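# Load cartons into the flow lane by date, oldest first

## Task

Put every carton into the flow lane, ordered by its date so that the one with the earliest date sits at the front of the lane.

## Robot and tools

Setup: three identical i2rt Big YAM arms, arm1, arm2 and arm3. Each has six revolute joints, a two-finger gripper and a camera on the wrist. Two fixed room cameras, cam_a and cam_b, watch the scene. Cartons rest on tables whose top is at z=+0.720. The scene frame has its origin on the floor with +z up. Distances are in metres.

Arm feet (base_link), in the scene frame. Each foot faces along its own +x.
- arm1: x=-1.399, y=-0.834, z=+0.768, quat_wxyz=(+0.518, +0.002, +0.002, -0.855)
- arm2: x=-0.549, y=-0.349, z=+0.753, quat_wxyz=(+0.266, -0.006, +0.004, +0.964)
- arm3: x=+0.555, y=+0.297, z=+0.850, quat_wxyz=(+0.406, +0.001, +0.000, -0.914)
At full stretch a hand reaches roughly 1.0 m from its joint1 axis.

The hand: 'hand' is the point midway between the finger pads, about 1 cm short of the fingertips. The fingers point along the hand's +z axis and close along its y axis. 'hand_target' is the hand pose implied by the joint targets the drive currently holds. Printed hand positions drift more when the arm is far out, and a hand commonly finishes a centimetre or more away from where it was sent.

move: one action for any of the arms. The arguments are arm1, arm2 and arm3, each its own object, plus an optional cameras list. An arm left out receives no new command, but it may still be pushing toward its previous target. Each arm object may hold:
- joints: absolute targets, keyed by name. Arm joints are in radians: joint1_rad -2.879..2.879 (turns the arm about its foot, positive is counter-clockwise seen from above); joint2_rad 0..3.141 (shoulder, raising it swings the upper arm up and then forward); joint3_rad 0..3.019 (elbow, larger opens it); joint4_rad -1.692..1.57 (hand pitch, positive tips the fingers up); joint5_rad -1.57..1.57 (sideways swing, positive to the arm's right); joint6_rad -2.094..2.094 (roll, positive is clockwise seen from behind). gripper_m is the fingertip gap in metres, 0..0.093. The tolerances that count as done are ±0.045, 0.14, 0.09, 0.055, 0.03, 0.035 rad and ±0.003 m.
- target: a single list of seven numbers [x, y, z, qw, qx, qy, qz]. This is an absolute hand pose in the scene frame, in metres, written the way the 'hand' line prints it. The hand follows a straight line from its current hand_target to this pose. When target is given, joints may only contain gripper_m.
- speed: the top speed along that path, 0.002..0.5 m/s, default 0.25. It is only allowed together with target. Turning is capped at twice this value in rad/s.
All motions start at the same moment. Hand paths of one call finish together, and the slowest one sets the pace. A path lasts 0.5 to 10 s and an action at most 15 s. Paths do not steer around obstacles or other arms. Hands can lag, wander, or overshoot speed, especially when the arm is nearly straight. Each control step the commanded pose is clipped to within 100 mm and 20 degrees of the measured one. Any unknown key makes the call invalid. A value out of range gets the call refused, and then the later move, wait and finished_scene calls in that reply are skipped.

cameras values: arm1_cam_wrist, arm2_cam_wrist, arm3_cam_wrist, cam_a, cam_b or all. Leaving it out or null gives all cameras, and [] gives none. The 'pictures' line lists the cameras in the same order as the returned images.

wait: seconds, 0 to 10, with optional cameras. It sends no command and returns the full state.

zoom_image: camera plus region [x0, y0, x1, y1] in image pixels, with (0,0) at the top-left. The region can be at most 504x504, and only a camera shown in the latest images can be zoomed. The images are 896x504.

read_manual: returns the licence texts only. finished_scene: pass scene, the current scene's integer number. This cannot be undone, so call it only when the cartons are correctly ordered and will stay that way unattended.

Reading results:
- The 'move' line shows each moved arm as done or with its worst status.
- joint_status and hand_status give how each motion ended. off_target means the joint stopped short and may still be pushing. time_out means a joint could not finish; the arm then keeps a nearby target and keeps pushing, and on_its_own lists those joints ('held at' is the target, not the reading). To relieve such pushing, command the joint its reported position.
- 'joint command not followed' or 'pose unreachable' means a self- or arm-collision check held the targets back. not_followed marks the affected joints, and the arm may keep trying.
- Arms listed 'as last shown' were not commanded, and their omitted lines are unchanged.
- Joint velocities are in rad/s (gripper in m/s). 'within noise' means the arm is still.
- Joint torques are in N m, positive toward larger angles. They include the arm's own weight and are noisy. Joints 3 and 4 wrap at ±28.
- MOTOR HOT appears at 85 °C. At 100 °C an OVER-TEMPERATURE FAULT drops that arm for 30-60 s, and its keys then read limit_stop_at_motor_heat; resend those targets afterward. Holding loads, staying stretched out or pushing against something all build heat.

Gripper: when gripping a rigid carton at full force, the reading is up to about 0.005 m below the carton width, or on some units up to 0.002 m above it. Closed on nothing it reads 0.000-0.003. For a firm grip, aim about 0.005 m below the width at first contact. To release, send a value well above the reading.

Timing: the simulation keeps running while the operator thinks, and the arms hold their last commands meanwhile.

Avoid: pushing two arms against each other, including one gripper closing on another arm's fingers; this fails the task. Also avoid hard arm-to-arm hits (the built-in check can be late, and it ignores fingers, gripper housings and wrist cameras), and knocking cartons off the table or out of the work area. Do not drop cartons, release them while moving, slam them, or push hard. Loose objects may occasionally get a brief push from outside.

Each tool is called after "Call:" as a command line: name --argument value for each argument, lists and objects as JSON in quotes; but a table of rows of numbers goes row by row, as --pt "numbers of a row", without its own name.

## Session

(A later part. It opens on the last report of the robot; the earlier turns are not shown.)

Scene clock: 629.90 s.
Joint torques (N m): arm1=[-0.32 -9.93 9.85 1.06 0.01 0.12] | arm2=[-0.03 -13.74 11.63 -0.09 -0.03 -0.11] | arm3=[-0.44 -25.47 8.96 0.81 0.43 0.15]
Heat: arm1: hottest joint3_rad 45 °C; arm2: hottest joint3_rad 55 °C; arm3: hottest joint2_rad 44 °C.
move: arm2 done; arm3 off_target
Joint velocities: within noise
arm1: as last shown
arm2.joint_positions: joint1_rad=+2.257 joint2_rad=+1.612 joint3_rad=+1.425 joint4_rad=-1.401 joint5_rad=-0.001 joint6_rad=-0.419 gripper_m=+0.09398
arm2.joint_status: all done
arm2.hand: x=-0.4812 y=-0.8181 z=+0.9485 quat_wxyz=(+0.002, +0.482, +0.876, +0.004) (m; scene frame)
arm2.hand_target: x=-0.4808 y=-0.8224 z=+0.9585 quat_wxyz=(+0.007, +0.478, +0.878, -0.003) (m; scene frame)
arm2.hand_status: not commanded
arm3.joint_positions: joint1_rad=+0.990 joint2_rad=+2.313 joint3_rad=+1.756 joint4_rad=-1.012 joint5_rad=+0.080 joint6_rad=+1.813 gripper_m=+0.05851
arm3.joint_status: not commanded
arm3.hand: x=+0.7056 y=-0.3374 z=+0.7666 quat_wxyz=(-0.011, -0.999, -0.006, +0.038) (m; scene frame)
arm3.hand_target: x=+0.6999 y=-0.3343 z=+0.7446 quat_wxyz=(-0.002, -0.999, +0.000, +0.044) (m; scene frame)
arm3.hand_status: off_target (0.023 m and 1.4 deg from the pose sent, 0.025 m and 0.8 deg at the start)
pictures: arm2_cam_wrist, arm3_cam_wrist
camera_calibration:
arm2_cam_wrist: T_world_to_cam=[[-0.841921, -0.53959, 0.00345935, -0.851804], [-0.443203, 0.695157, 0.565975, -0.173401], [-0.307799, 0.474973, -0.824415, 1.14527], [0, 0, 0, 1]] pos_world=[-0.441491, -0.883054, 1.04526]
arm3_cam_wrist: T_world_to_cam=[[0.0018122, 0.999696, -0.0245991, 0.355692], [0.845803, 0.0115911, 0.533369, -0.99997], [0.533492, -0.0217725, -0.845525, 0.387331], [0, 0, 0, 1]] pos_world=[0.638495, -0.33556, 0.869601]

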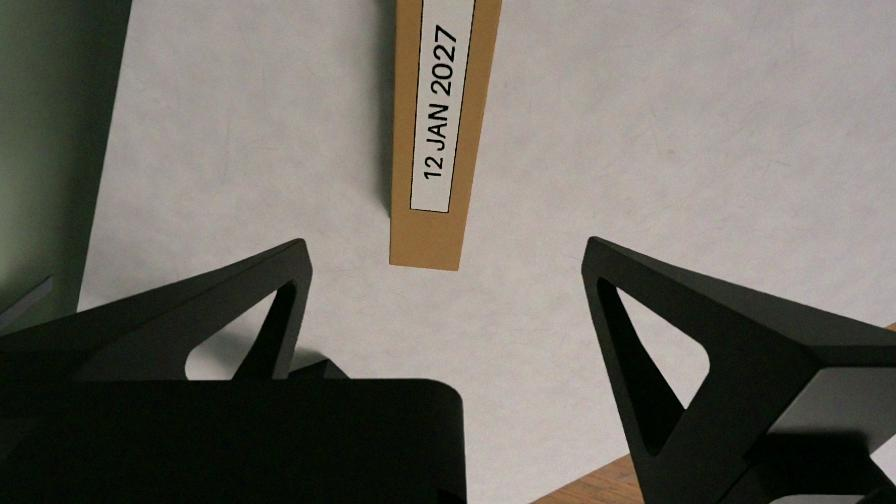

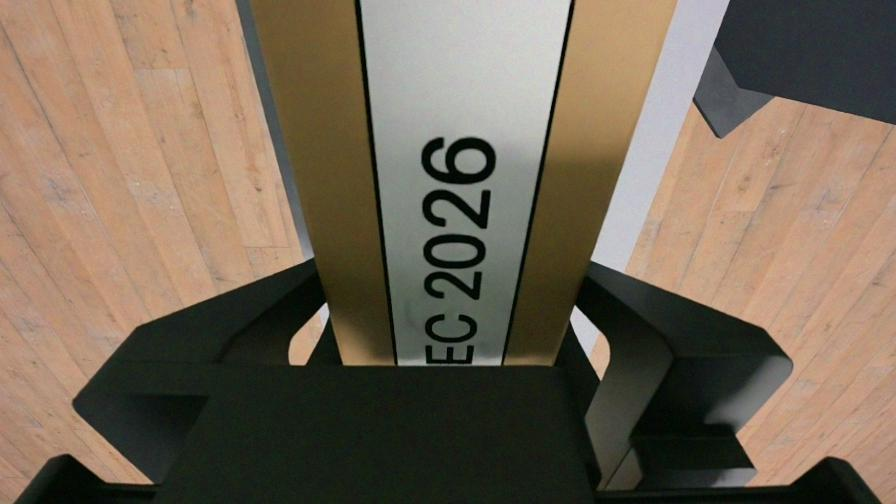

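Call:
move --arm2 '{"target": [-0.474, -0.832, 0.82, 0, 0.524, 0.8517, 0], "speed": 0.2}' --arm3 '{"target": [0.703, -0.336, 0.768, 0.004, 0.9990, 0, -0.0420], "speed": 0.1}' --cameras '["arm3_cam_wrist", "arm2_cam_wrist"]'

Call:
move --arm3 '{"joints": {"gripper_m": 0.074}}' --cameras '["arm3_cam_wrist", "cam_b"]'

Scene clock: 644.80 s.
Joint torques (N m): arm1=[-0.26 -9.88 9.85 1.06 0 0.12] | arm2=[0.62 -13.57 8.27 0.73 0.03 0.05] | arm3=[-0.15 -28.4 9.84 -0.25 0.36 0.13]
Heat: arm1: hottest joint3_rad 45 °C; arm2: hottest joint3_rad 53 °C; arm3: hottest joint2_rad 43 °C.
move: arm2 done; arm3 done
Joint velocities: arm1=[within noise] | arm2=[-0.005 -0.005 -0.002 0.007 -0.154 -0.022 0] | arm3=[within noise]
arm1: as last shown
arm2.joint_positions: joint1_rad=+2.259 joint2_rad=+1.742 joint3_rad=+1.260 joint4_rad=-1.091 joint5_rad=+0.006 joint6_rad=-0.321 gripper_m=+0.09398
arm2.joint_status: not commanded
arm2.hand: x=-0.4779 y=-0.8340 z=+0.8284 quat_wxyz=(+0.004, +0.523, +0.852, -0.003) (m; scene frame)
arm2.hand_target: x=-0.4740 y=-0.8319 z=+0.8201 quat_wxyz=(+0.000, +0.524, +0.852, +0.000) (m; scene frame)
arm2.hand_status: done (0.009 m and 0.6 deg from the pose sent, 0.129 m and 5.6 deg at the start)
arm3.joint_positions: joint1_rad=+0.990 joint2_rad=+2.313 joint3_rad=+1.756 joint4_rad=-1.020 joint5_rad=+0.080 joint6_rad=+1.817 gripper_m=+0.05851
arm3.joint_status: not commanded
arm3.hand: x=+0.7052 y=-0.3353 z=+0.7666 quat_wxyz=(-0.006, -0.999, -0.005, +0.039) (m; scene frame)
arm3.hand_target: x=+0.7029 y=-0.3361 z=+0.7681 quat_wxyz=(-0.004, -0.999, +0.000, +0.042) (m; scene frame)
arm3.hand_status: done (0.003 m and 0.7 deg from the pose sent, 0.003 m and 1.2 deg at the start)
pictures: arm2_cam_wrist, arm3_cam_wrist
camera_calibration:
arm2_cam_wrist: T_world_to_cam=[[-0.889319, -0.457063, 0.0143431, -0.820024], [-0.372521, 0.742302, 0.556969, -0.012401], [-0.265217, 0.48998, -0.830409, 1.09271], [0, 0, 0, 1]] pos_world=[-0.444078, -0.901002, 0.926062]
arm3_cam_wrist: T_world_to_cam=[[0.00558832, 0.999852, -0.0162837, 0.344612], [0.846754, 0.00393109, 0.53197, -1.00174], [0.531955, -0.0167611, -0.846607, 0.391205], [0, 0, 0, 1]] pos_world=[0.638198, -0.334066, 0.869703]

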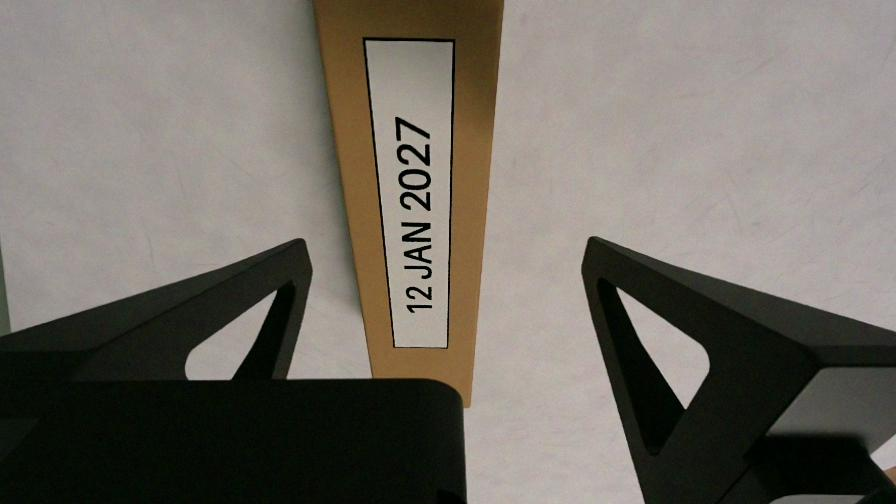

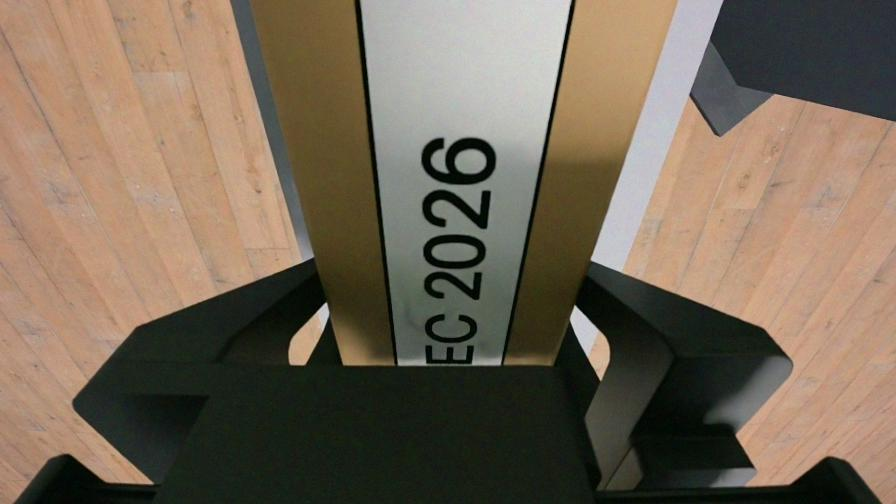

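Scene clock: 645.47 s.
Joint torques (N m): arm1=[-0.32 -9.93 9.87 1.07 0 0.12] | arm2=[0.56 -13.45 8.43 0.76 0.03 0.09] | arm3=[0.09 -28.28 9.8 0.28 0.28 0.14]
Heat: arm1: hottest joint3_rad 45 °C; arm2: hottest joint3_rad 53 °C; arm3: hottest joint2_rad 43 °C.
move: arm3 done
Joint velocities: within noise
arm1, arm2: as last shown
arm3.joint_positions: joint1_rad=+0.990 joint2_rad=+2.313 joint3_rad=+1.756 joint4_rad=-1.034 joint5_rad=+0.082 joint6_rad=+1.817 gripper_m=+0.07390
arm3.joint_status: all done
arm3.hand: x=+0.7039 y=-0.3321 z=+0.7666 quat_wxyz=(+0.000, -0.999, -0.005, +0.041) (m; scene frame)
arm3.hand_target: x=+0.7030 y=-0.3361 z=+0.7681 quat_wxyz=(-0.004, -0.999, +0.000, +0.042) (m; scene frame)
arm3.hand_status: not commanded
pictures: arm3_cam_wrist, cam_b
camera_calibration:
arm3_cam_wrist: T_world_to_cam=[[0.00586511, 0.999976, -0.00358908, 0.331645], [0.849764, -0.00309203, 0.527155, -1.00148], [0.527131, -0.00614169, -0.849762, 0.401379], [0, 0, 0, 1]] pos_world=[0.637499, -0.332268, 0.870203]

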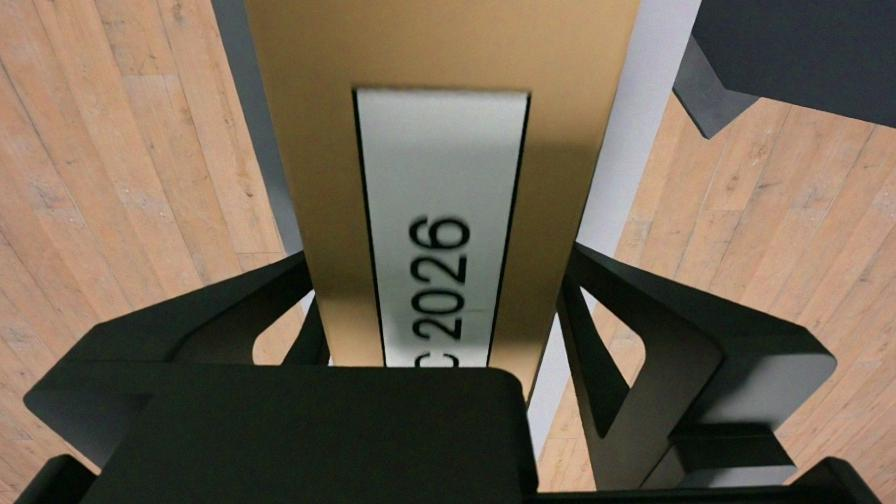

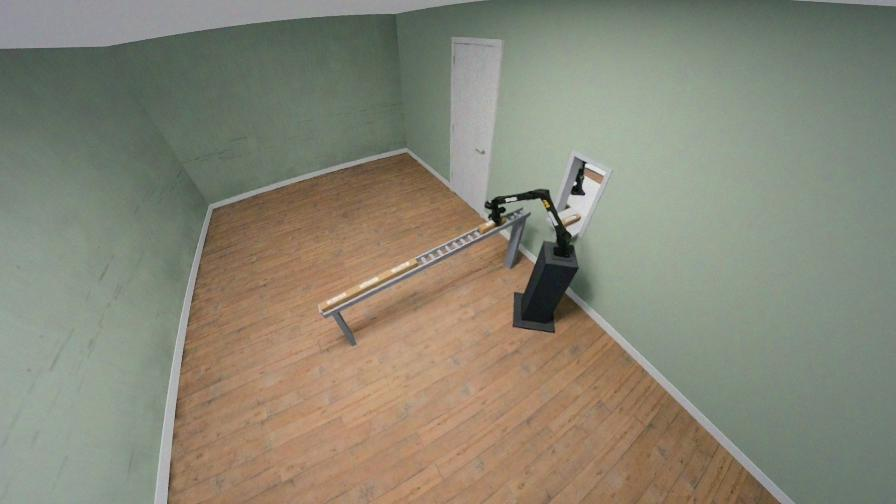

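Call:
move --arm2 '{"target": [-0.468, -0.822, 0.752, 0, 0.523, 0.852, 0], "speed": 0.15}' --arm3 '{"target": [0.703, -0.336, 0.86, 0.004, 0.9990, 0, -0.0420], "speed": 0.25}' --cameras '["arm3_cam_wrist", "arm2_cam_wrist", "cam_b"]'

Scene clock: 651.13 s.
Joint torques (N m): arm1=[-0.26 -9.88 9.84 1.07 0 0.12] | arm2=[0.62 -13.27 7.38 0.77 0.01 0.07] | arm3=[-0.21 -27.05 13.19 -0.13 0.27 0.15]
Heat: arm1: hottest joint3_rad 45 °C; arm2: hottest joint3_rad 53 °C; arm3: hottest joint2_rad 43 °C.
move: arm2 off_target; arm3 off_target
Joint velocities: within noise
arm1: as last shown
arm2.joint_positions: joint1_rad=+2.272 joint2_rad=+1.819 joint3_rad=+1.161 joint4_rad=-0.915 joint5_rad=+0.006 joint6_rad=-0.308 gripper_m=+0.09398
arm2.joint_status: not commanded
arm2.hand: x=-0.4724 y=-0.8253 z=+0.7610 quat_wxyz=(+0.004, +0.523, +0.852, -0.004) (m; scene frame)
arm2.hand_target: x=-0.4680 y=-0.8218 z=+0.7522 quat_wxyz=(+0.000, +0.523, +0.852, +0.000) (m; scene frame)
arm2.hand_status: off_target (0.011 m and 0.6 deg from the pose sent, 0.078 m and 0.6 deg at the start)
arm3.joint_positions: joint1_rad=+0.990 joint2_rad=+2.188 joint3_rad=+1.779 joint4_rad=-1.193 joint5_rad=+0.083 joint6_rad=+1.817 gripper_m=+0.07394
arm3.joint_status: not commanded
arm3.hand: x=+0.7018 y=-0.3247 z=+0.8534 quat_wxyz=(+0.005, -0.999, -0.005, +0.043) (m; scene frame)
arm3.hand_target: x=+0.7029 y=-0.3357 z=+0.8602 quat_wxyz=(-0.004, -0.999, +0.000, +0.042) (m; scene frame)
arm3.hand_status: off_target (0.013 m and 1.2 deg from the pose sent, 0.094 m and 0.7 deg at the start)
pictures: arm2_cam_wrist, arm3_cam_wrist, cam_b
camera_calibration:
arm2_cam_wrist: T_world_to_cam=[[-0.889312, -0.457067, 0.0146127, -0.810422], [-0.372599, 0.742749, 0.556321, 0.0216512], [-0.26513, 0.489299, -0.830839, 1.03373], [0, 0, 0, 1]] pos_world=[-0.438578, -0.892302, 0.858662]
arm3_cam_wrist: T_world_to_cam=[[0.00576415, 0.999964, 0.00625431, 0.316207], [0.851319, -0.00818835, 0.524585, -1.04593], [0.524617, 0.00230063, -0.851335, 0.482068], [0, 0, 0, 1]] pos_world=[0.635699, -0.325869, 0.957105]

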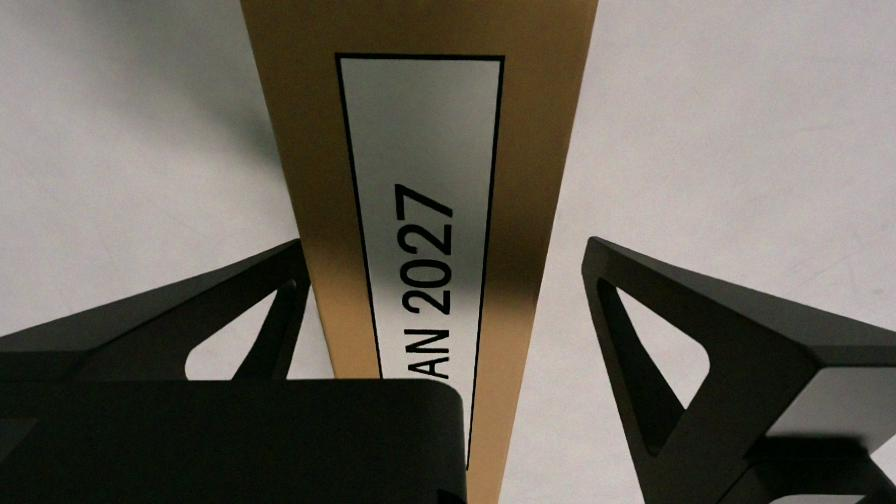

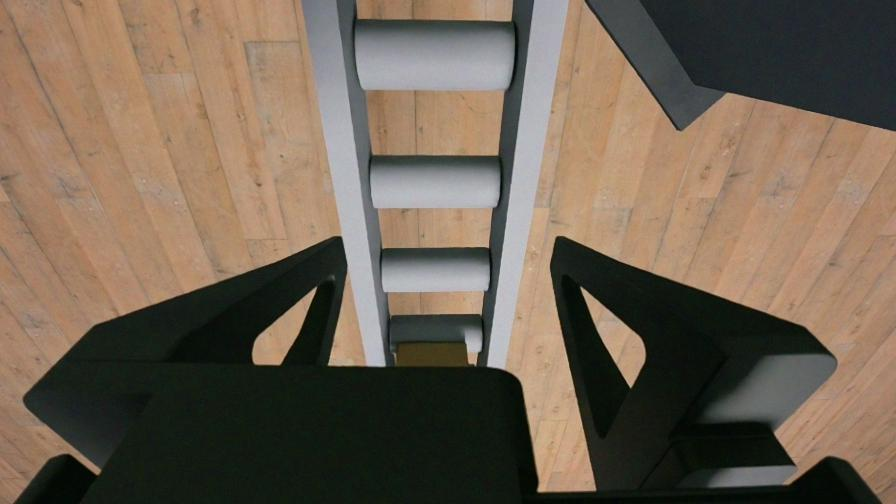

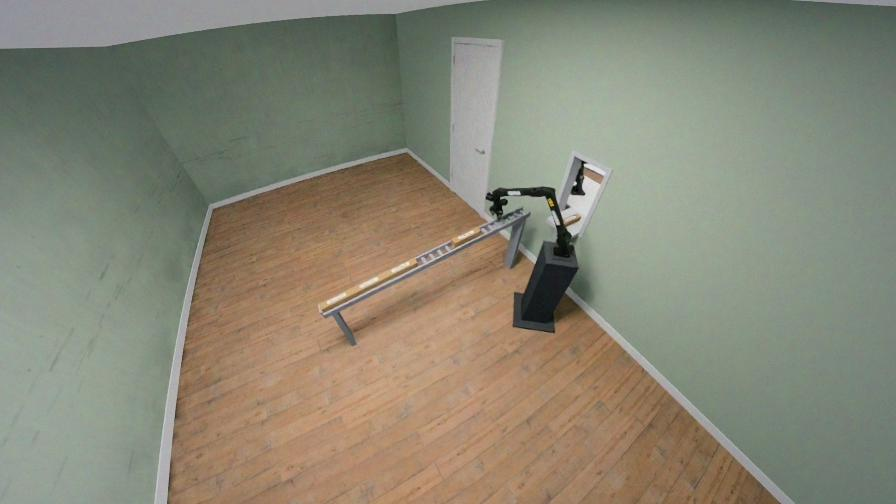

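Call:
move --arm2 '{"joints": {"gripper_m": 0.05}}' --arm3 '{"joints": {"joint1_rad": -0.302, "joint2_rad": 1.872, "joint3_rad": 1.587, "joint4_rad": -1.246, "joint5_rad": 0, "joint6_rad": 0.54, "gripper_m": 0.094}}' --cameras '["arm3_cam_wrist", "cam_b"]'

Scene clock: 661.37 s.
Joint torques (N m): arm1=[-0.26 -9.93 9.85 1.06 0.01 0.11] | arm2=[0.62 -13.45 7.51 0.73 0.05 0.07] | arm3=[0.56 -20.89 12.22 0.7 0.06 -0.04]
Heat: arm1: hottest joint3_rad 45 °C; arm2: hottest joint3_rad 51 °C; arm3: hottest joint2_rad 44 °C.
move: arm2 off_target; arm3 done
Joint velocities: within noise
arm1: as last shown
arm2.joint_positions: joint1_rad=+2.274 joint2_rad=+1.819 joint3_rad=+1.161 joint4_rad=-0.914 joint5_rad=+0.005 joint6_rad=-0.306 gripper_m=+0.06049
arm2.joint_status: gripper_m off_target (ended at +0.06052, target +0.05000)
arm2.hand: x=-0.4715 y=-0.8255 z=+0.7610 quat_wxyz=(+0.005, +0.523, +0.852, -0.004) (m; scene frame)
arm2.hand_target: x=-0.4681 y=-0.8218 z=+0.7522 quat_wxyz=(+0.000, +0.523, +0.852, +0.000) (m; scene frame)
arm2.hand_status: not commanded
arm3.joint_positions: joint1_rad=-0.306 joint2_rad=+1.848 joint3_rad=+1.570 joint4_rad=-1.254 joint5_rad=+0.001 joint6_rad=+0.548 gripper_m=+0.09389
arm3.joint_status: all done
arm3.hand: x=+0.0642 y=+0.0111 z=+0.9748 quat_wxyz=(-0.010, -1.000, +0.009, +0.016) (m; scene frame)
arm3.hand_target: x=+0.0590 y=+0.0048 z=+0.9678 quat_wxyz=(-0.010, -1.000, +0.003, +0.016) (m; scene frame)
arm3.hand_status: not commanded
pictures: arm3_cam_wrist, cam_b
camera_calibration:
arm3_cam_wrist: T_world_to_cam=[[0.0333247, 0.999194, -0.0223627, 0.00949876], [0.821356, -0.0146314, 0.570228, -0.606576], [0.569442, -0.0373704, -0.821182, 0.887342], [0, 0, 0, 1]] pos_world=[-0.00739165, 0.0147942, 1.07477]

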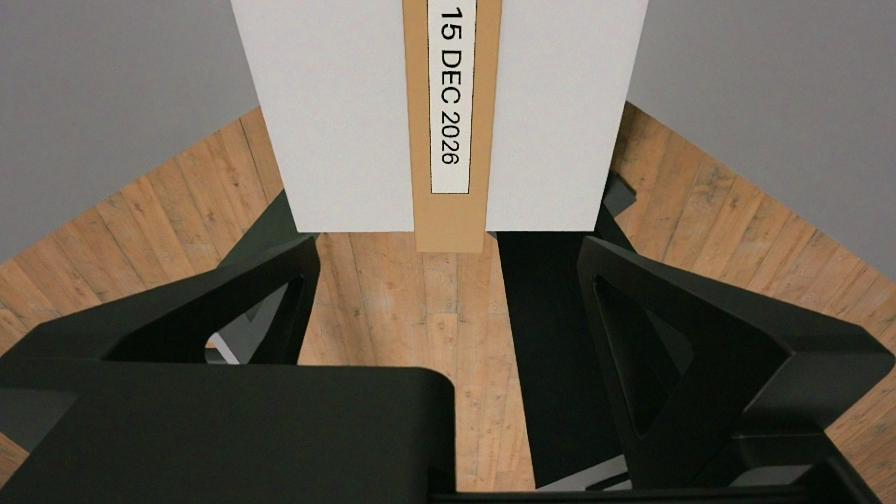

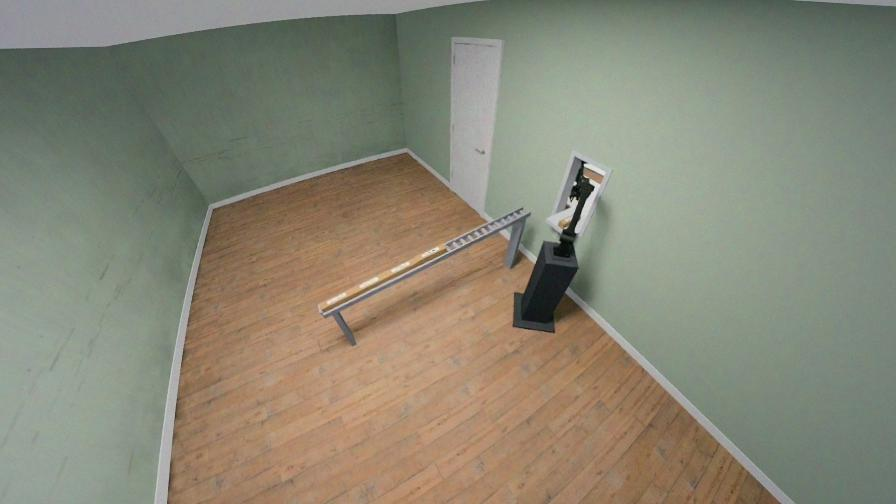

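Call:
move --arm2 '{"target": [-0.468, -0.822, 0.98, 0, 0.523, 0.852, 0], "speed": 0.25}' --arm3 '{"target": [0.018, 0.002, 0.781, 0, 1, 0, 0], "speed": 0.2}' --cameras '["arm3_cam_wrist", "arm2_cam_wrist"]'

Call:
move --arm3 '{"joints": {"gripper_m": 0.05}}' --cameras '["arm3_cam_wrist"]'

Scene clock: 668.00 s.
Joint torques (N m): arm1=[-0.26 -9.88 9.85 1.07 0 0.12] | arm2=[0.62 -13.16 15.27 -0.27 -0.01 0.09] | arm3=[-0.73 -24.53 12.4 0.7 0.1 -0.02]
Heat: arm1: hottest joint3_rad 45 °C; arm2: hottest joint3_rad 51 °C; arm3: hottest joint2_rad 43 °C.
move: arm2 off_target; arm3 off_target
Joint velocities: within noise
arm1: as last shown
arm2.joint_positions: joint1_rad=+2.276 joint2_rad=+1.606 joint3_rad=+1.434 joint4_rad=-1.468 joint5_rad=+0.005 joint6_rad=-0.305 gripper_m=+0.06049
arm2.joint_status: not commanded
arm2.hand: x=-0.4757 y=-0.8029 z=+0.9549 quat_wxyz=(-0.018, +0.522, +0.852, +0.022) (m; scene frame)
arm2.hand_target: x=-0.4682 y=-0.8203 z=+0.9800 quat_wxyz=(+0.001, +0.523, +0.852, +0.000) (m; scene frame)
arm2.hand_status: off_target (0.032 m and 3.3 deg from the pose sent, 0.219 m and 0.7 deg at the start)
arm3.joint_positions: joint1_rad=-0.322 joint2_rad=+2.179 joint3_rad=+1.545 joint4_rad=-0.966 joint5_rad=+0.001 joint6_rad=+0.513 gripper_m=+0.09389
arm3.joint_status: not commanded
arm3.hand: x=+0.0369 y=+0.0057 z=+0.7794 quat_wxyz=(+0.008, -1.000, -0.001, -0.014) (m; scene frame)
arm3.hand_target: x=+0.0186 y=+0.0024 z=+0.7813 quat_wxyz=(+0.000, -1.000, +0.000, +0.000) (m; scene frame)
arm3.hand_status: off_target (0.019 m and 1.8 deg from the pose sent, 0.199 m and 2.4 deg at the start)
pictures: arm2_cam_wrist, arm3_cam_wrist
camera_calibration:
arm2_cam_wrist: T_world_to_cam=[[-0.888879, -0.458097, -0.00644438, -0.786463], [-0.366928, 0.703413, 0.608748, -0.183026], [-0.274332, 0.543468, -0.793338, 1.1863], [0, 0, 0, 1]] pos_world=[-0.440787, -0.876248, 1.04748]
arm3_cam_wrist: T_world_to_cam=[[0.0140538, 0.999815, 0.0131601, -0.0155603], [0.786569, -0.0191803, 0.617205, -0.508082], [0.617343, 0.00167719, -0.786692, 0.713343], [0, 0, 0, 1]] pos_world=[-0.0405166, 0.00461584, 0.874977]

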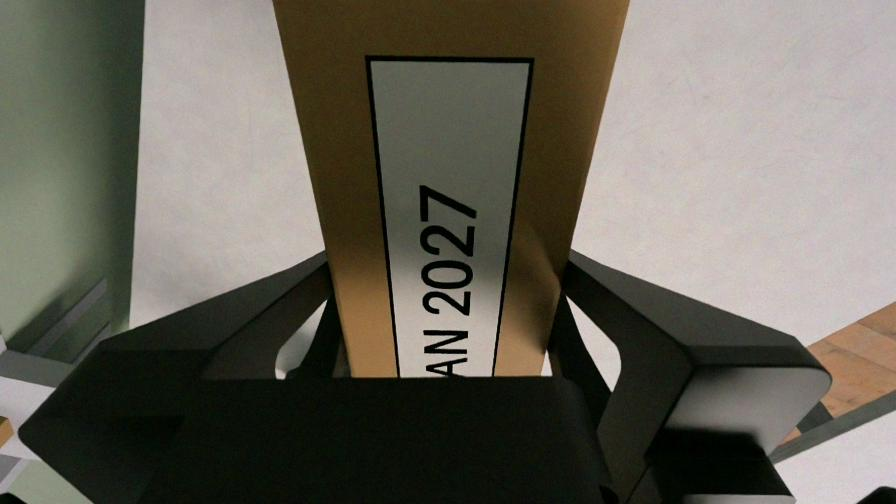

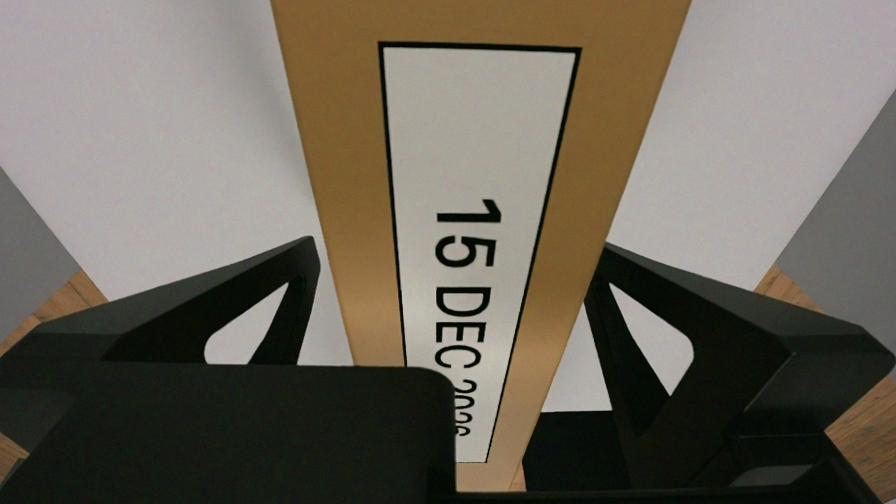

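Scene clock: 668.63 s.
Joint torques (N m): arm1=[-0.32 -9.93 9.84 1.06 0.01 0.11] | arm2=[0.62 -12.98 15.34 -0.25 0 0.09] | arm3=[-0.62 -24.53 12.42 0.68 0.05 -0.02]
Heat: arm1: hottest joint3_rad 45 °C; arm2: hottest joint3_rad 51 °C; arm3: hottest joint2_rad 43 °C.
move: arm3 off_target
Joint velocities: within noise
arm1, arm2: as last shown
arm3.joint_positions: joint1_rad=-0.322 joint2_rad=+2.179 joint3_rad=+1.545 joint4_rad=-0.966 joint5_rad=+0.002 joint6_rad=+0.512 gripper_m=+0.05831
arm3.joint_status: gripper_m off_target (ended at +0.05834, target +0.05000)
arm3.hand: x=+0.0368 y=+0.0058 z=+0.7794 quat_wxyz=(+0.008, -1.000, -0.001, -0.013) (m; scene frame)
arm3.hand_target: x=+0.0186 y=+0.0024 z=+0.7813 quat_wxyz=(+0.000, -1.000, +0.000, +0.000) (m; scene frame)
arm3.hand_status: not commanded
pictures: arm3_cam_wrist
camera_calibration:
arm3_cam_wrist: T_world_to_cam=[[0.0136298, 0.999806, 0.0142085, -0.0164938], [0.786888, -0.0194925, 0.616788, -0.507625], [0.616946, 0.00277376, -0.787001, 0.713653], [0, 0, 0, 1]] pos_world=[-0.0406168, 0.00461619, 0.874977]

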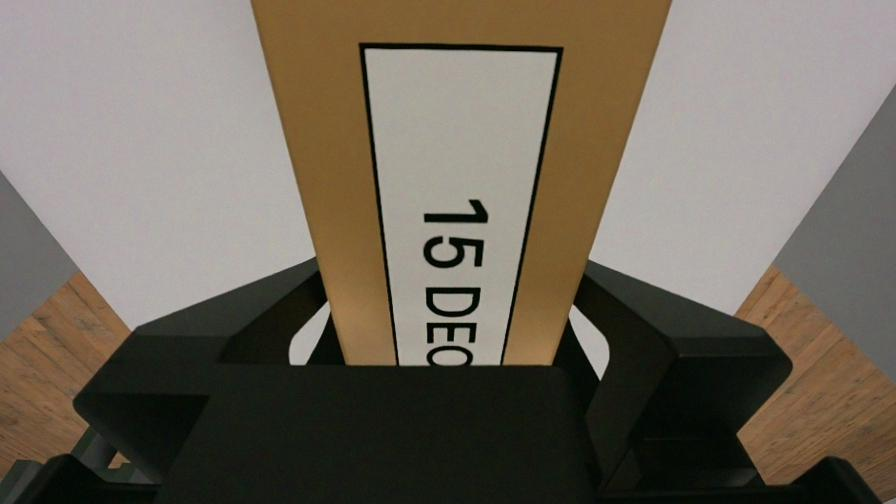

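Call:
move --arm2 '{"joints": {"joint1_rad": -1.35, "joint2_rad": 1.489, "joint3_rad": 1.36, "joint4_rad": -1.391, "joint5_rad": 0, "joint6_rad": 0.8186}}' --arm3 '{"target": [0.03, 0.005, 0.955, 0, 1, 0, 0], "speed": 0.2}' --cameras '["arm3_cam_wrist", "arm2_cam_wrist"]'

Call:
move --arm2 '{"joints": {"joint1_rad": -1.784, "joint2_rad": 1.489, "joint3_rad": 1.36, "joint4_rad": -1.391, "joint5_rad": 0, "joint6_rad": 0.8186}}' --arm3 '{"target": [0.35, -0.02, 0.96, 0, 1, 0, 0], "speed": 0.3}' --cameras '["arm3_cam_wrist", "arm2_cam_wrist", "cam_b"]'

Scene clock: 676.63 s.
Joint torques (N m): arm1=[-0.32 -9.88 9.85 1.06 0 0.12] | arm2=[-0.15 -13.51 9.58 -0.03 -0.03 0.08] | arm3=[-0.21 -25.93 15.24 -0.08 0.05 0.03]
Heat: arm1: hottest joint3_rad 45 °C; arm2: hottest joint3_rad 52 °C; arm3: hottest joint2_rad 43 °C.
move: arm2 done; arm3 off_target
Joint velocities: within noise
arm1.joint_positions: joint1_rad=+0.913 joint2_rad=+1.201 joint3_rad=+1.196 joint4_rad=-1.210 joint5_rad=+0.001 joint6_rad=-0.008 gripper_m=+0.09389
arm1.joint_status: not commanded
arm1.hand: x=-1.2257 y=-1.2132 z=+1.0416 quat_wxyz=(-0.148, -0.528, -0.831, +0.094) (m; scene frame)
arm1.hand_target: x=-1.2293 y=-1.2184 z=+1.0449 quat_wxyz=(-0.154, -0.536, -0.824, +0.098) (m; scene frame)
arm1.hand_status: not commanded
arm2.joint_positions: joint1_rad=-1.350 joint2_rad=+1.507 joint3_rad=+1.366 joint4_rad=-1.383 joint5_rad=+0.002 joint6_rad=+0.809 gripper_m=+0.06048
arm2.joint_status: all done
arm2.hand: x=-0.4074 y=+0.0854 z=+0.9631 quat_wxyz=(-0.016, +0.220, -0.975, -0.013) (m; scene frame)
arm2.hand_target: x=-0.4093 y=+0.0805 z=+0.9683 quat_wxyz=(-0.016, +0.215, -0.976, -0.015) (m; scene frame)
arm2.hand_status: not commanded
arm3.joint_positions: joint1_rad=-0.322 joint2_rad=+1.977 joint3_rad=+1.641 joint4_rad=-1.289 joint5_rad=+0.002 joint6_rad=+0.512 gripper_m=+0.05831
arm3.joint_status: not commanded
arm3.hand: x=+0.0479 y=+0.0124 z=+0.9292 quat_wxyz=(+0.014, -1.000, -0.001, -0.024) (m; scene frame)
arm3.hand_target: x=+0.0312 y=+0.0057 z=+0.9552 quat_wxyz=(+0.000, -1.000, +0.000, +0.000) (m; scene frame)
arm3.hand_status: off_target (0.032 m and 3.2 deg from the pose sent, 0.176 m and 1.8 deg at the start)
pictures: arm2_cam_wrist, arm3_cam_wrist
camera_calibration:
arm2_cam_wrist: T_world_to_cam=[[0.433412, -0.90118, -0.00529851, 0.256701], [-0.760874, -0.369071, 0.533721, -0.784464], [-0.482934, -0.227289, -0.845644, 0.760005], [0, 0, 0, 1]] pos_world=[-0.341102, 0.114552, 1.06274]
arm3_cam_wrist: T_world_to_cam=[[0.0127653, 0.999561, 0.0267196, -0.0368476], [0.773723, -0.0268009, 0.632957, -0.623073], [0.633396, 0.0125937, -0.773726, 0.811467], [0, 0, 0, 1]] pos_world=[-0.0314233, 0.00991321, 1.02322]

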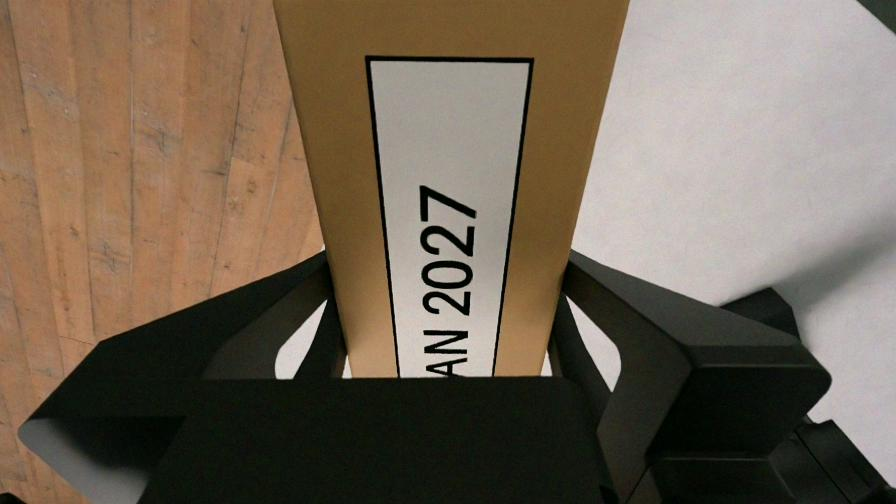

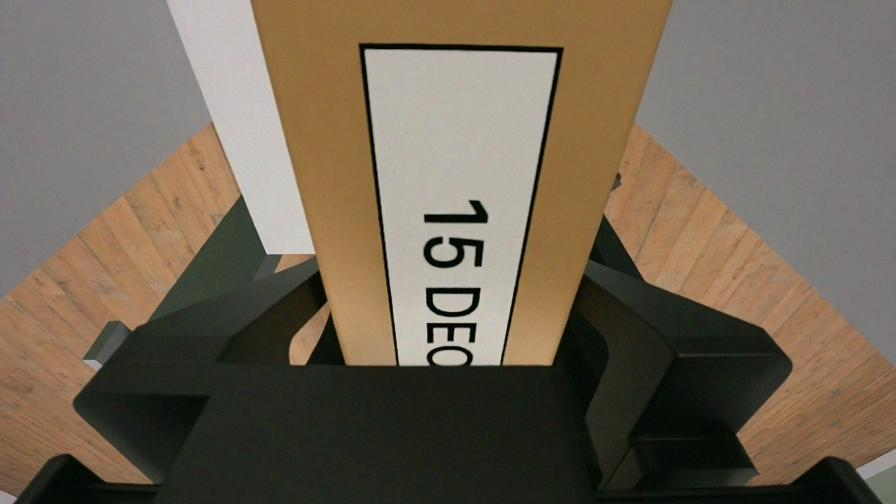

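Scene clock: 678.80 s.
Joint torques (N m): arm1=[-0.26 -9.93 9.87 1.06 0.01 0.12] | arm2=[0.38 -13.51 9.59 -0.01 -0.03 0.07] | arm3=[0.73 -15.74 10.13 0.57 0.2 0.15]
Heat: arm1: hottest joint3_rad 45 °C; arm2: hottest joint3_rad 52 °C; arm3: hottest joint2_rad 43 °C.
move: arm2 done; arm3 done
Joint velocities: within noise
arm1: as last shown
arm2.joint_positions: joint1_rad=-1.793 joint2_rad=+1.507 joint3_rad=+1.366 joint4_rad=-1.383 joint5_rad=+0.002 joint6_rad=+0.810 gripper_m=+0.06047
arm2.joint_status: all done
arm2.hand: x=-0.2361 y=-0.0176 z=+0.9659 quat_wxyz=(-0.022, +0.000, -1.000, -0.011) (m; scene frame)
arm2.hand_target: x=-0.2430 y=-0.0185 z=+0.9709 quat_wxyz=(-0.022, +0.000, -1.000, -0.013) (m; scene frame)
arm2.hand_status: not commanded
arm3.joint_positions: joint1_rad=+0.157 joint2_rad=+1.435 joint3_rad=+0.981 joint4_rad=-1.149 joint5_rad=-0.002 joint6_rad=+0.992 gripper_m=+0.05831
arm3.joint_status: not commanded
arm3.hand: x=+0.3504 y=-0.0151 z=+0.9513 quat_wxyz=(+0.013, -1.000, -0.001, -0.010) (m; scene frame)
arm3.hand_target: x=+0.3500 y=-0.0199 z=+0.9600 quat_wxyz=(+0.000, -1.000, +0.000, +0.000) (m; scene frame)
arm3.hand_status: done (0.010 m and 1.9 deg from the pose sent, 0.305 m and 3.2 deg at the start)
pictures: arm2_cam_wrist, arm3_cam_wrist, cam_b
camera_calibration:
arm2_cam_wrist: T_world_to_cam=[[0.00479884, -0.999953, -0.00841451, -0.010337], [-0.848585, -0.00852382, 0.528991, -0.703426], [-0.529038, 0.00460188, -0.848586, 0.817732], [0, 0, 0, 1]] pos_world=[-0.164256, -0.0200955, 1.06593]
arm3_cam_wrist: T_world_to_cam=[[0.0139795, 0.999621, 0.0237238, -0.0113934], [0.790679, -0.0255748, 0.611697, -0.857514], [0.612072, 0.0102067, -0.790737, 0.660858], [0, 0, 0, 1]] pos_world=[0.273685, -0.0172868, 1.04737]

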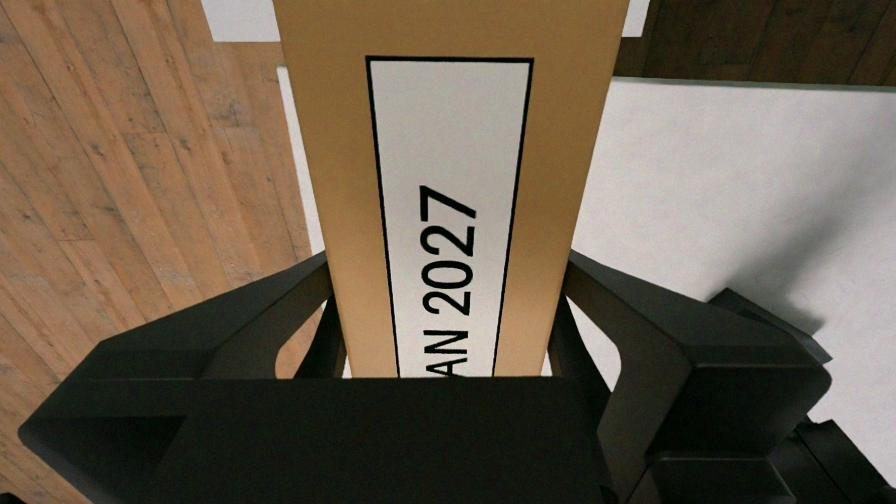

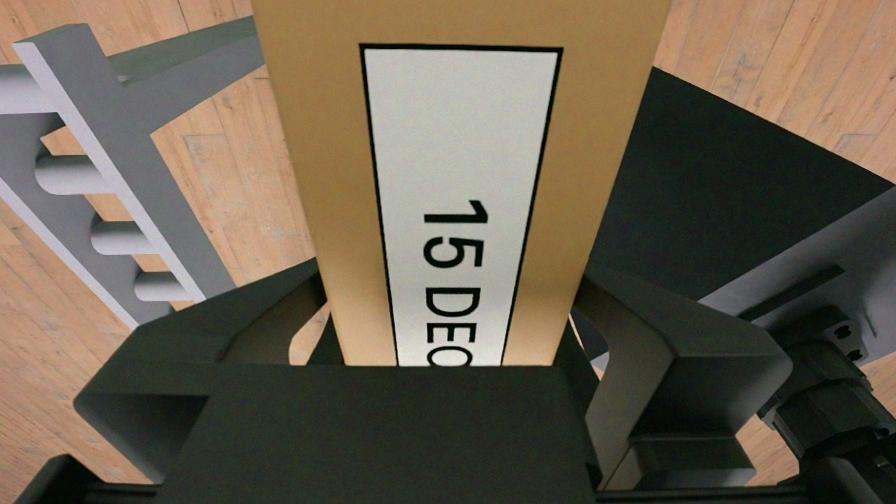

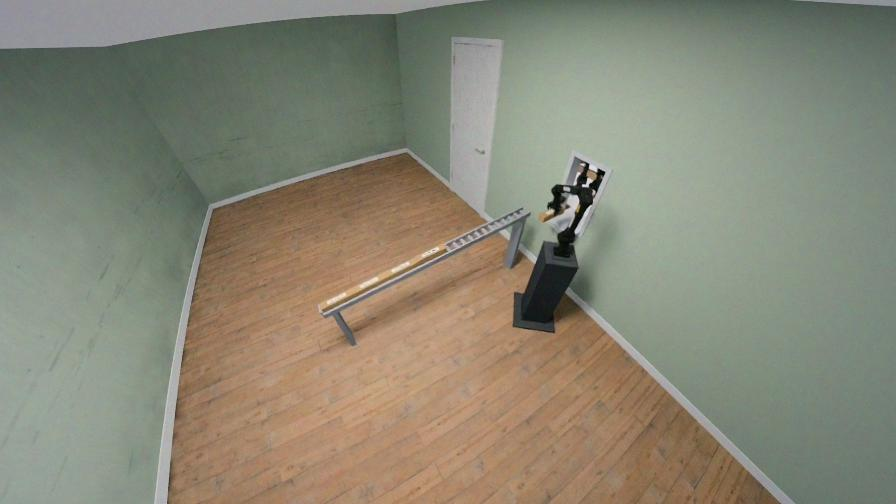

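Call:
move --arm2 '{"target": [0.07, 0.006, 0.825, 0, 0, -1, 0], "speed": 0.25}' --arm3 '{"target": [0.70, -0.351, 0.84, 0.02, 0.9988, 0, -0.0436], "speed": 0.35}' --cameras '["arm3_cam_wrist"]'

Scene clock: 687.73 s.
Joint torques (N m): arm1=[-0.38 -9.93 9.84 1.07 0.01 0.12] | arm2=[-0.38 -22.53 15.47 -0.32 -0.08 -0.11] | arm3=[-0.5 -26.64 14.79 -0.09 0.3 0.15]
Heat: arm1: hottest joint3_rad 45 °C; arm2: hottest joint3_rad 53 °C; arm3: hottest joint3_rad 43 °C.
move: arm2 off_target; arm3 off_target
Joint velocities: within noise
arm1: as last shown
arm2.joint_positions: joint1_rad=-2.083 joint2_rad=+2.321 joint3_rad=+2.152 joint4_rad=-1.453 joint5_rad=-0.012 joint6_rad=+0.528 gripper_m=+0.06047
arm2.joint_status: not commanded
arm2.hand: x=+0.0521 y=-0.0027 z=+0.8062 quat_wxyz=(+0.020, -0.004, -1.000, +0.013) (m; scene frame)
arm2.hand_target: x=+0.0686 y=+0.0051 z=+0.8255 quat_wxyz=(-0.001, +0.000, -1.000, +0.000) (m; scene frame)
arm2.hand_status: off_target (0.027 m and 2.8 deg from the pose sent, 0.338 m and 2.8 deg at the start)
arm3.joint_positions: joint1_rad=+0.986 joint2_rad=+2.220 joint3_rad=+1.768 joint4_rad=-1.134 joint5_rad=+0.093 joint6_rad=+1.807 gripper_m=+0.05831
arm3.joint_status: not commanded
arm3.hand: x=+0.6993 y=-0.3310 z=+0.8296 quat_wxyz=(-0.004, -0.999, -0.008, +0.046) (m; scene frame)
arm3.hand_target: x=+0.6998 y=-0.3501 z=+0.8404 quat_wxyz=(-0.021, -0.999, +0.000, +0.043) (m; scene frame)
arm3.hand_status: off_target (0.023 m and 2.1 deg from the pose sent, 0.497 m and 7.2 deg at the start)
pictures: arm3_cam_wrist
camera_calibration:
arm3_cam_wrist: T_world_to_cam=[[-0.000862694, 0.999939, -0.0109791, 0.341536], [0.854435, 0.00644135, 0.519518, -1.02452], [0.519557, -0.00893275, -0.854389, 0.465568], [0, 0, 0, 1]] pos_world=[0.633795, -0.330758, 0.933785]

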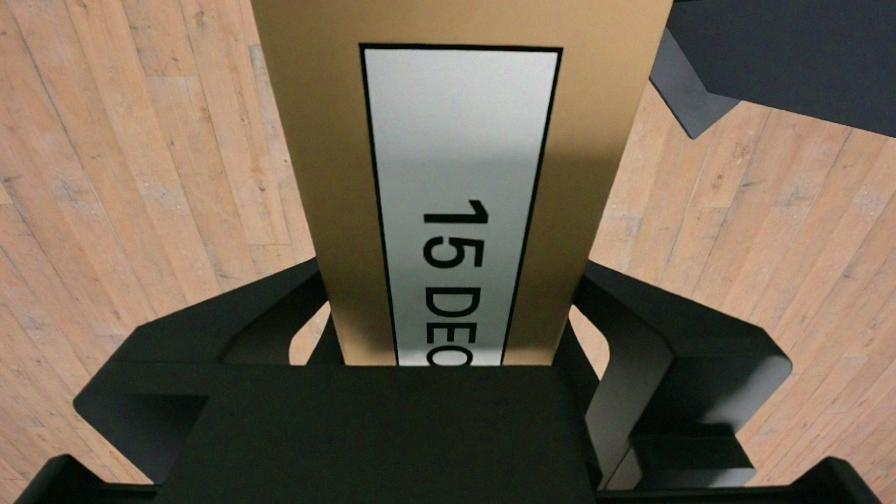

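Call:
move --arm2 '{"target": [0.07, 0.008, 0.772, 0, 0, -1, 0], "speed": 0.12}' --arm3 '{"target": [0.70, -0.336, 0.762, 0.004, 0.9990, 0, -0.0436], "speed": 0.12}' --cameras '["arm3_cam_wrist"]'

Scene clock: 692.53 s.
Joint torques (N m): arm1=[-0.32 -9.93 9.84 1.09 0.01 0.12] | arm2=[-0.21 -21.48 10.44 0.65 -0.1 -0.09] | arm3=[-0.03 -27.11 9.63 0.43 0.35 0.15]
Heat: arm1: hottest joint3_rad 45 °C; arm2: hottest joint3_rad 53 °C; arm3: hottest joint3_rad 43 °C.
move: arm2 off_target; arm3 done
Joint velocities: within noise
arm1: as last shown
arm2.joint_positions: joint1_rad=-2.083 joint2_rad=+2.349 joint3_rad=+2.152 joint4_rad=-1.366 joint5_rad=-0.012 joint6_rad=+0.527 gripper_m=+0.06047
arm2.joint_status: not commanded
arm2.hand: x=+0.0687 y=+0.0065 z=+0.7868 quat_wxyz=(-0.005, -0.004, -1.000, -0.001) (m; scene frame)
arm2.hand_target: x=+0.0697 y=+0.0078 z=+0.7721 quat_wxyz=(+0.000, +0.000, -1.000, +0.000) (m; scene frame)
arm2.hand_status: off_target (0.015 m and 0.8 deg from the pose sent, 0.040 m and 2.8 deg at the start)
arm3.joint_positions: joint1_rad=+0.986 joint2_rad=+2.308 joint3_rad=+1.754 joint4_rad=-1.028 joint5_rad=+0.083 joint6_rad=+1.813 gripper_m=+0.05831
arm3.joint_status: not commanded
arm3.hand: x=+0.7020 y=-0.3342 z=+0.7691 quat_wxyz=(-0.004, -0.999, -0.005, +0.041) (m; scene frame)
arm3.hand_target: x=+0.7001 y=-0.3360 z=+0.7621 quat_wxyz=(-0.004, -0.999, +0.000, +0.043) (m; scene frame)
arm3.hand_status: done (0.008 m and 0.7 deg from the pose sent, 0.068 m and 0.9 deg at the start)
pictures: arm3_cam_wrist
camera_calibration:
arm3_cam_wrist: T_world_to_cam=[[0.00512065, 0.999915, -0.0119884, 0.340745], [0.84903, 0.00198654, 0.528341, -0.999924], [0.52832, -0.012884, -0.848948, 0.400748], [0, 0, 0, 1]] pos_world=[0.635498, -0.333566, 0.8726]

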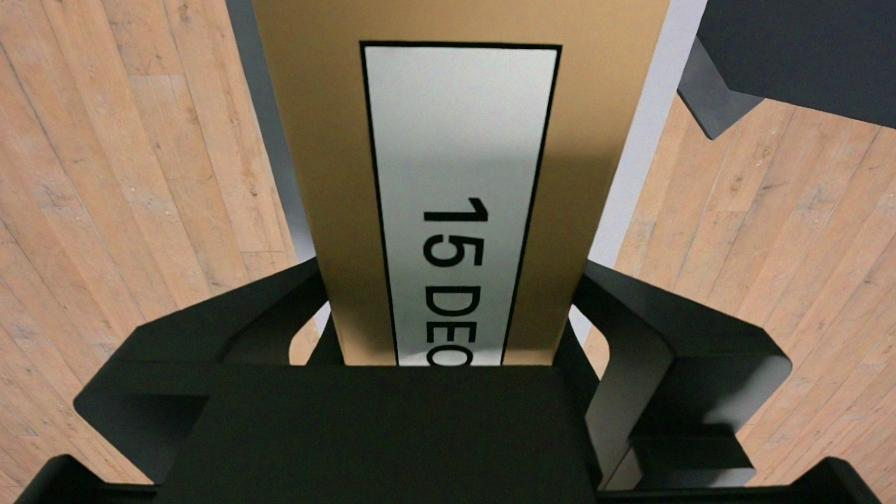

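Call:
move --arm2 '{"target": [0.07, 0.008, 0.767, 0, 0, -1, 0], "speed": 0.1}' --arm3 '{"target": [0.70, -0.336, 0.757, 0.004, 0.9990, 0, -0.0436], "speed": 0.1}' --cameras '[]'

Call:
move --arm2 '{"joints": {"gripper_m": 0.094}}' --arm3 '{"joints": {"gripper_m": 0.074}}' --cameras '["arm3_cam_wrist", "arm2_cam_wrist"]'

Scene clock: 696.37 s.
Joint torques (N m): arm1=[-0.38 -9.93 9.85 1.06 0.01 0.11] | arm2=[-0.26 -21.54 9.88 0.73 -0.1 -0.09] | arm3=[-0.09 -26.58 9.46 0.62 0.37 0.15]
Heat: arm1: hottest joint3_rad 45 °C; arm2: hottest joint3_rad 53 °C; arm3: hottest joint3_rad 43 °C.
move: arm2 off_target; arm3 off_target
Joint velocities: within noise
arm1: as last shown
arm2.joint_positions: joint1_rad=-2.083 joint2_rad=+2.350 joint3_rad=+2.152 joint4_rad=-1.358 joint5_rad=-0.012 joint6_rad=+0.527 gripper_m=+0.06047
arm2.joint_status: not commanded
arm2.hand: x=+0.0704 y=+0.0075 z=+0.7863 quat_wxyz=(-0.008, -0.004, -1.000, -0.003) (m; scene frame)
arm2.hand_target: x=+0.0696 y=+0.0077 z=+0.7672 quat_wxyz=(+0.000, +0.000, -1.000, +0.000) (m; scene frame)
arm2.hand_status: off_target (0.019 m and 1.1 deg from the pose sent, 0.020 m and 0.8 deg at the start)
arm3.joint_positions: joint1_rad=+0.986 joint2_rad=+2.308 joint3_rad=+1.754 joint4_rad=-1.025 joint5_rad=+0.083 joint6_rad=+1.813 gripper_m=+0.05831
arm3.joint_status: not commanded
arm3.hand: x=+0.7023 y=-0.3351 z=+0.7691 quat_wxyz=(-0.006, -0.999, -0.005, +0.040) (m; scene frame)
arm3.hand_target: x=+0.7000 y=-0.3358 z=+0.7572 quat_wxyz=(-0.004, -0.999, +0.000, +0.043) (m; scene frame)
arm3.hand_status: off_target (0.012 m and 0.7 deg from the pose sent, 0.012 m and 0.7 deg at the start)
pictures: none
No camera images: "cameras" was empty.

Scene clock: 697.00 s.
Joint torques (N m): arm1=[-0.38 -9.93 9.85 1.09 0.01 0.12] | arm2=[-0.26 -21.48 9.87 0.73 -0.06 -0.09] | arm3=[-0.09 -26.46 9.78 0.75 0.28 0.13]
Heat: arm1: hottest joint3_rad 45 °C; arm2: hottest joint3_rad 53 °C; arm3: hottest joint3_rad 43 °C.
move: arm2 done; arm3 done
Joint velocities: within noise
arm1: as last shown
arm2.joint_positions: joint1_rad=-2.083 joint2_rad=+2.350 joint3_rad=+2.152 joint4_rad=-1.358 joint5_rad=-0.013 joint6_rad=+0.527 gripper_m=+0.09377
arm2.joint_status: all done
arm2.hand: x=+0.0703 y=+0.0076 z=+0.7860 quat_wxyz=(-0.008, -0.004, -1.000, -0.004) (m; scene frame)
arm2.hand_target: x=+0.0696 y=+0.0077 z=+0.7672 quat_wxyz=(+0.000, +0.000, -1.000, +0.000) (m; scene frame)
arm2.hand_status: not commanded
arm3.joint_positions: joint1_rad=+0.986 joint2_rad=+2.308 joint3_rad=+1.750 joint4_rad=-1.027 joint5_rad=+0.085 joint6_rad=+1.814 gripper_m=+0.07386
arm3.joint_status: all done
arm3.hand: x=+0.7014 y=-0.3329 z=+0.7679 quat_wxyz=(-0.003, -0.999, -0.005, +0.042) (m; scene frame)
arm3.hand_target: x=+0.7000 y=-0.3358 z=+0.7572 quat_wxyz=(-0.004, -0.999, +0.000, +0.043) (m; scene frame)
arm3.hand_status: not commanded
pictures: arm2_cam_wrist, arm3_cam_wrist
camera_calibration:
arm2_cam_wrist: T_world_to_cam=[[-0.00304214, -0.999978, 0.00595355, 0.00117298], [-0.833825, 0.00582309, 0.551998, -0.367279], [-0.55202, -0.00328496, -0.833824, 0.817108], [0, 0, 0, 1]] pos_world=[0.144817, 0.00599582, 0.884055]
arm3_cam_wrist: T_world_to_cam=[[0.00618392, 0.999931, -0.00994044, 0.337081], [0.850331, -0.0000272415, 0.526248, -0.998678], [0.526212, -0.0117069, -0.850273, 0.402923], [0, 0, 0, 1]] pos_world=[0.635099, -0.332368, 0.871497]

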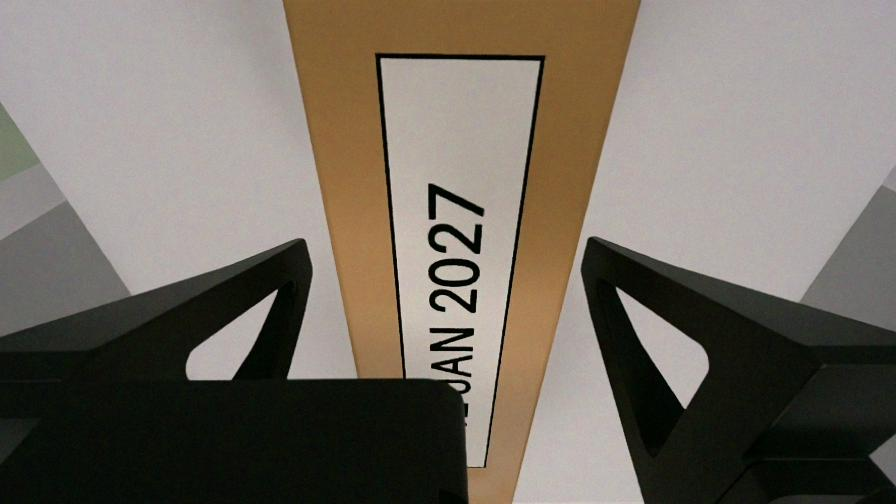

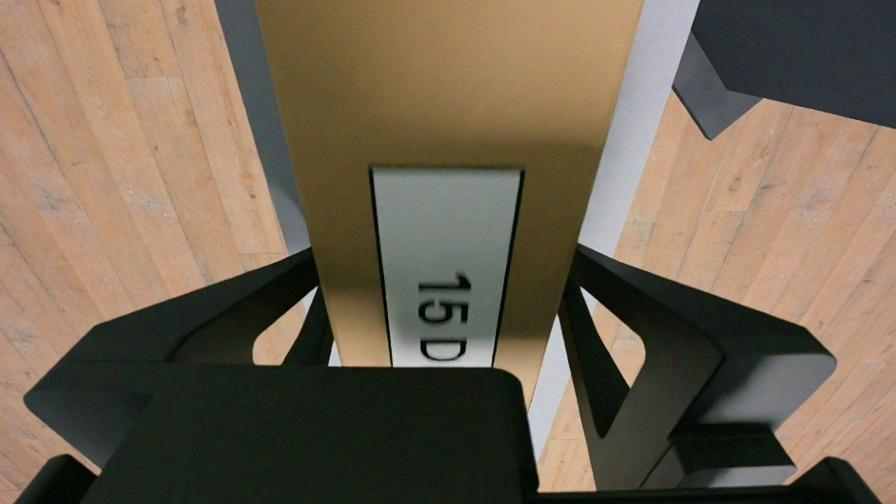

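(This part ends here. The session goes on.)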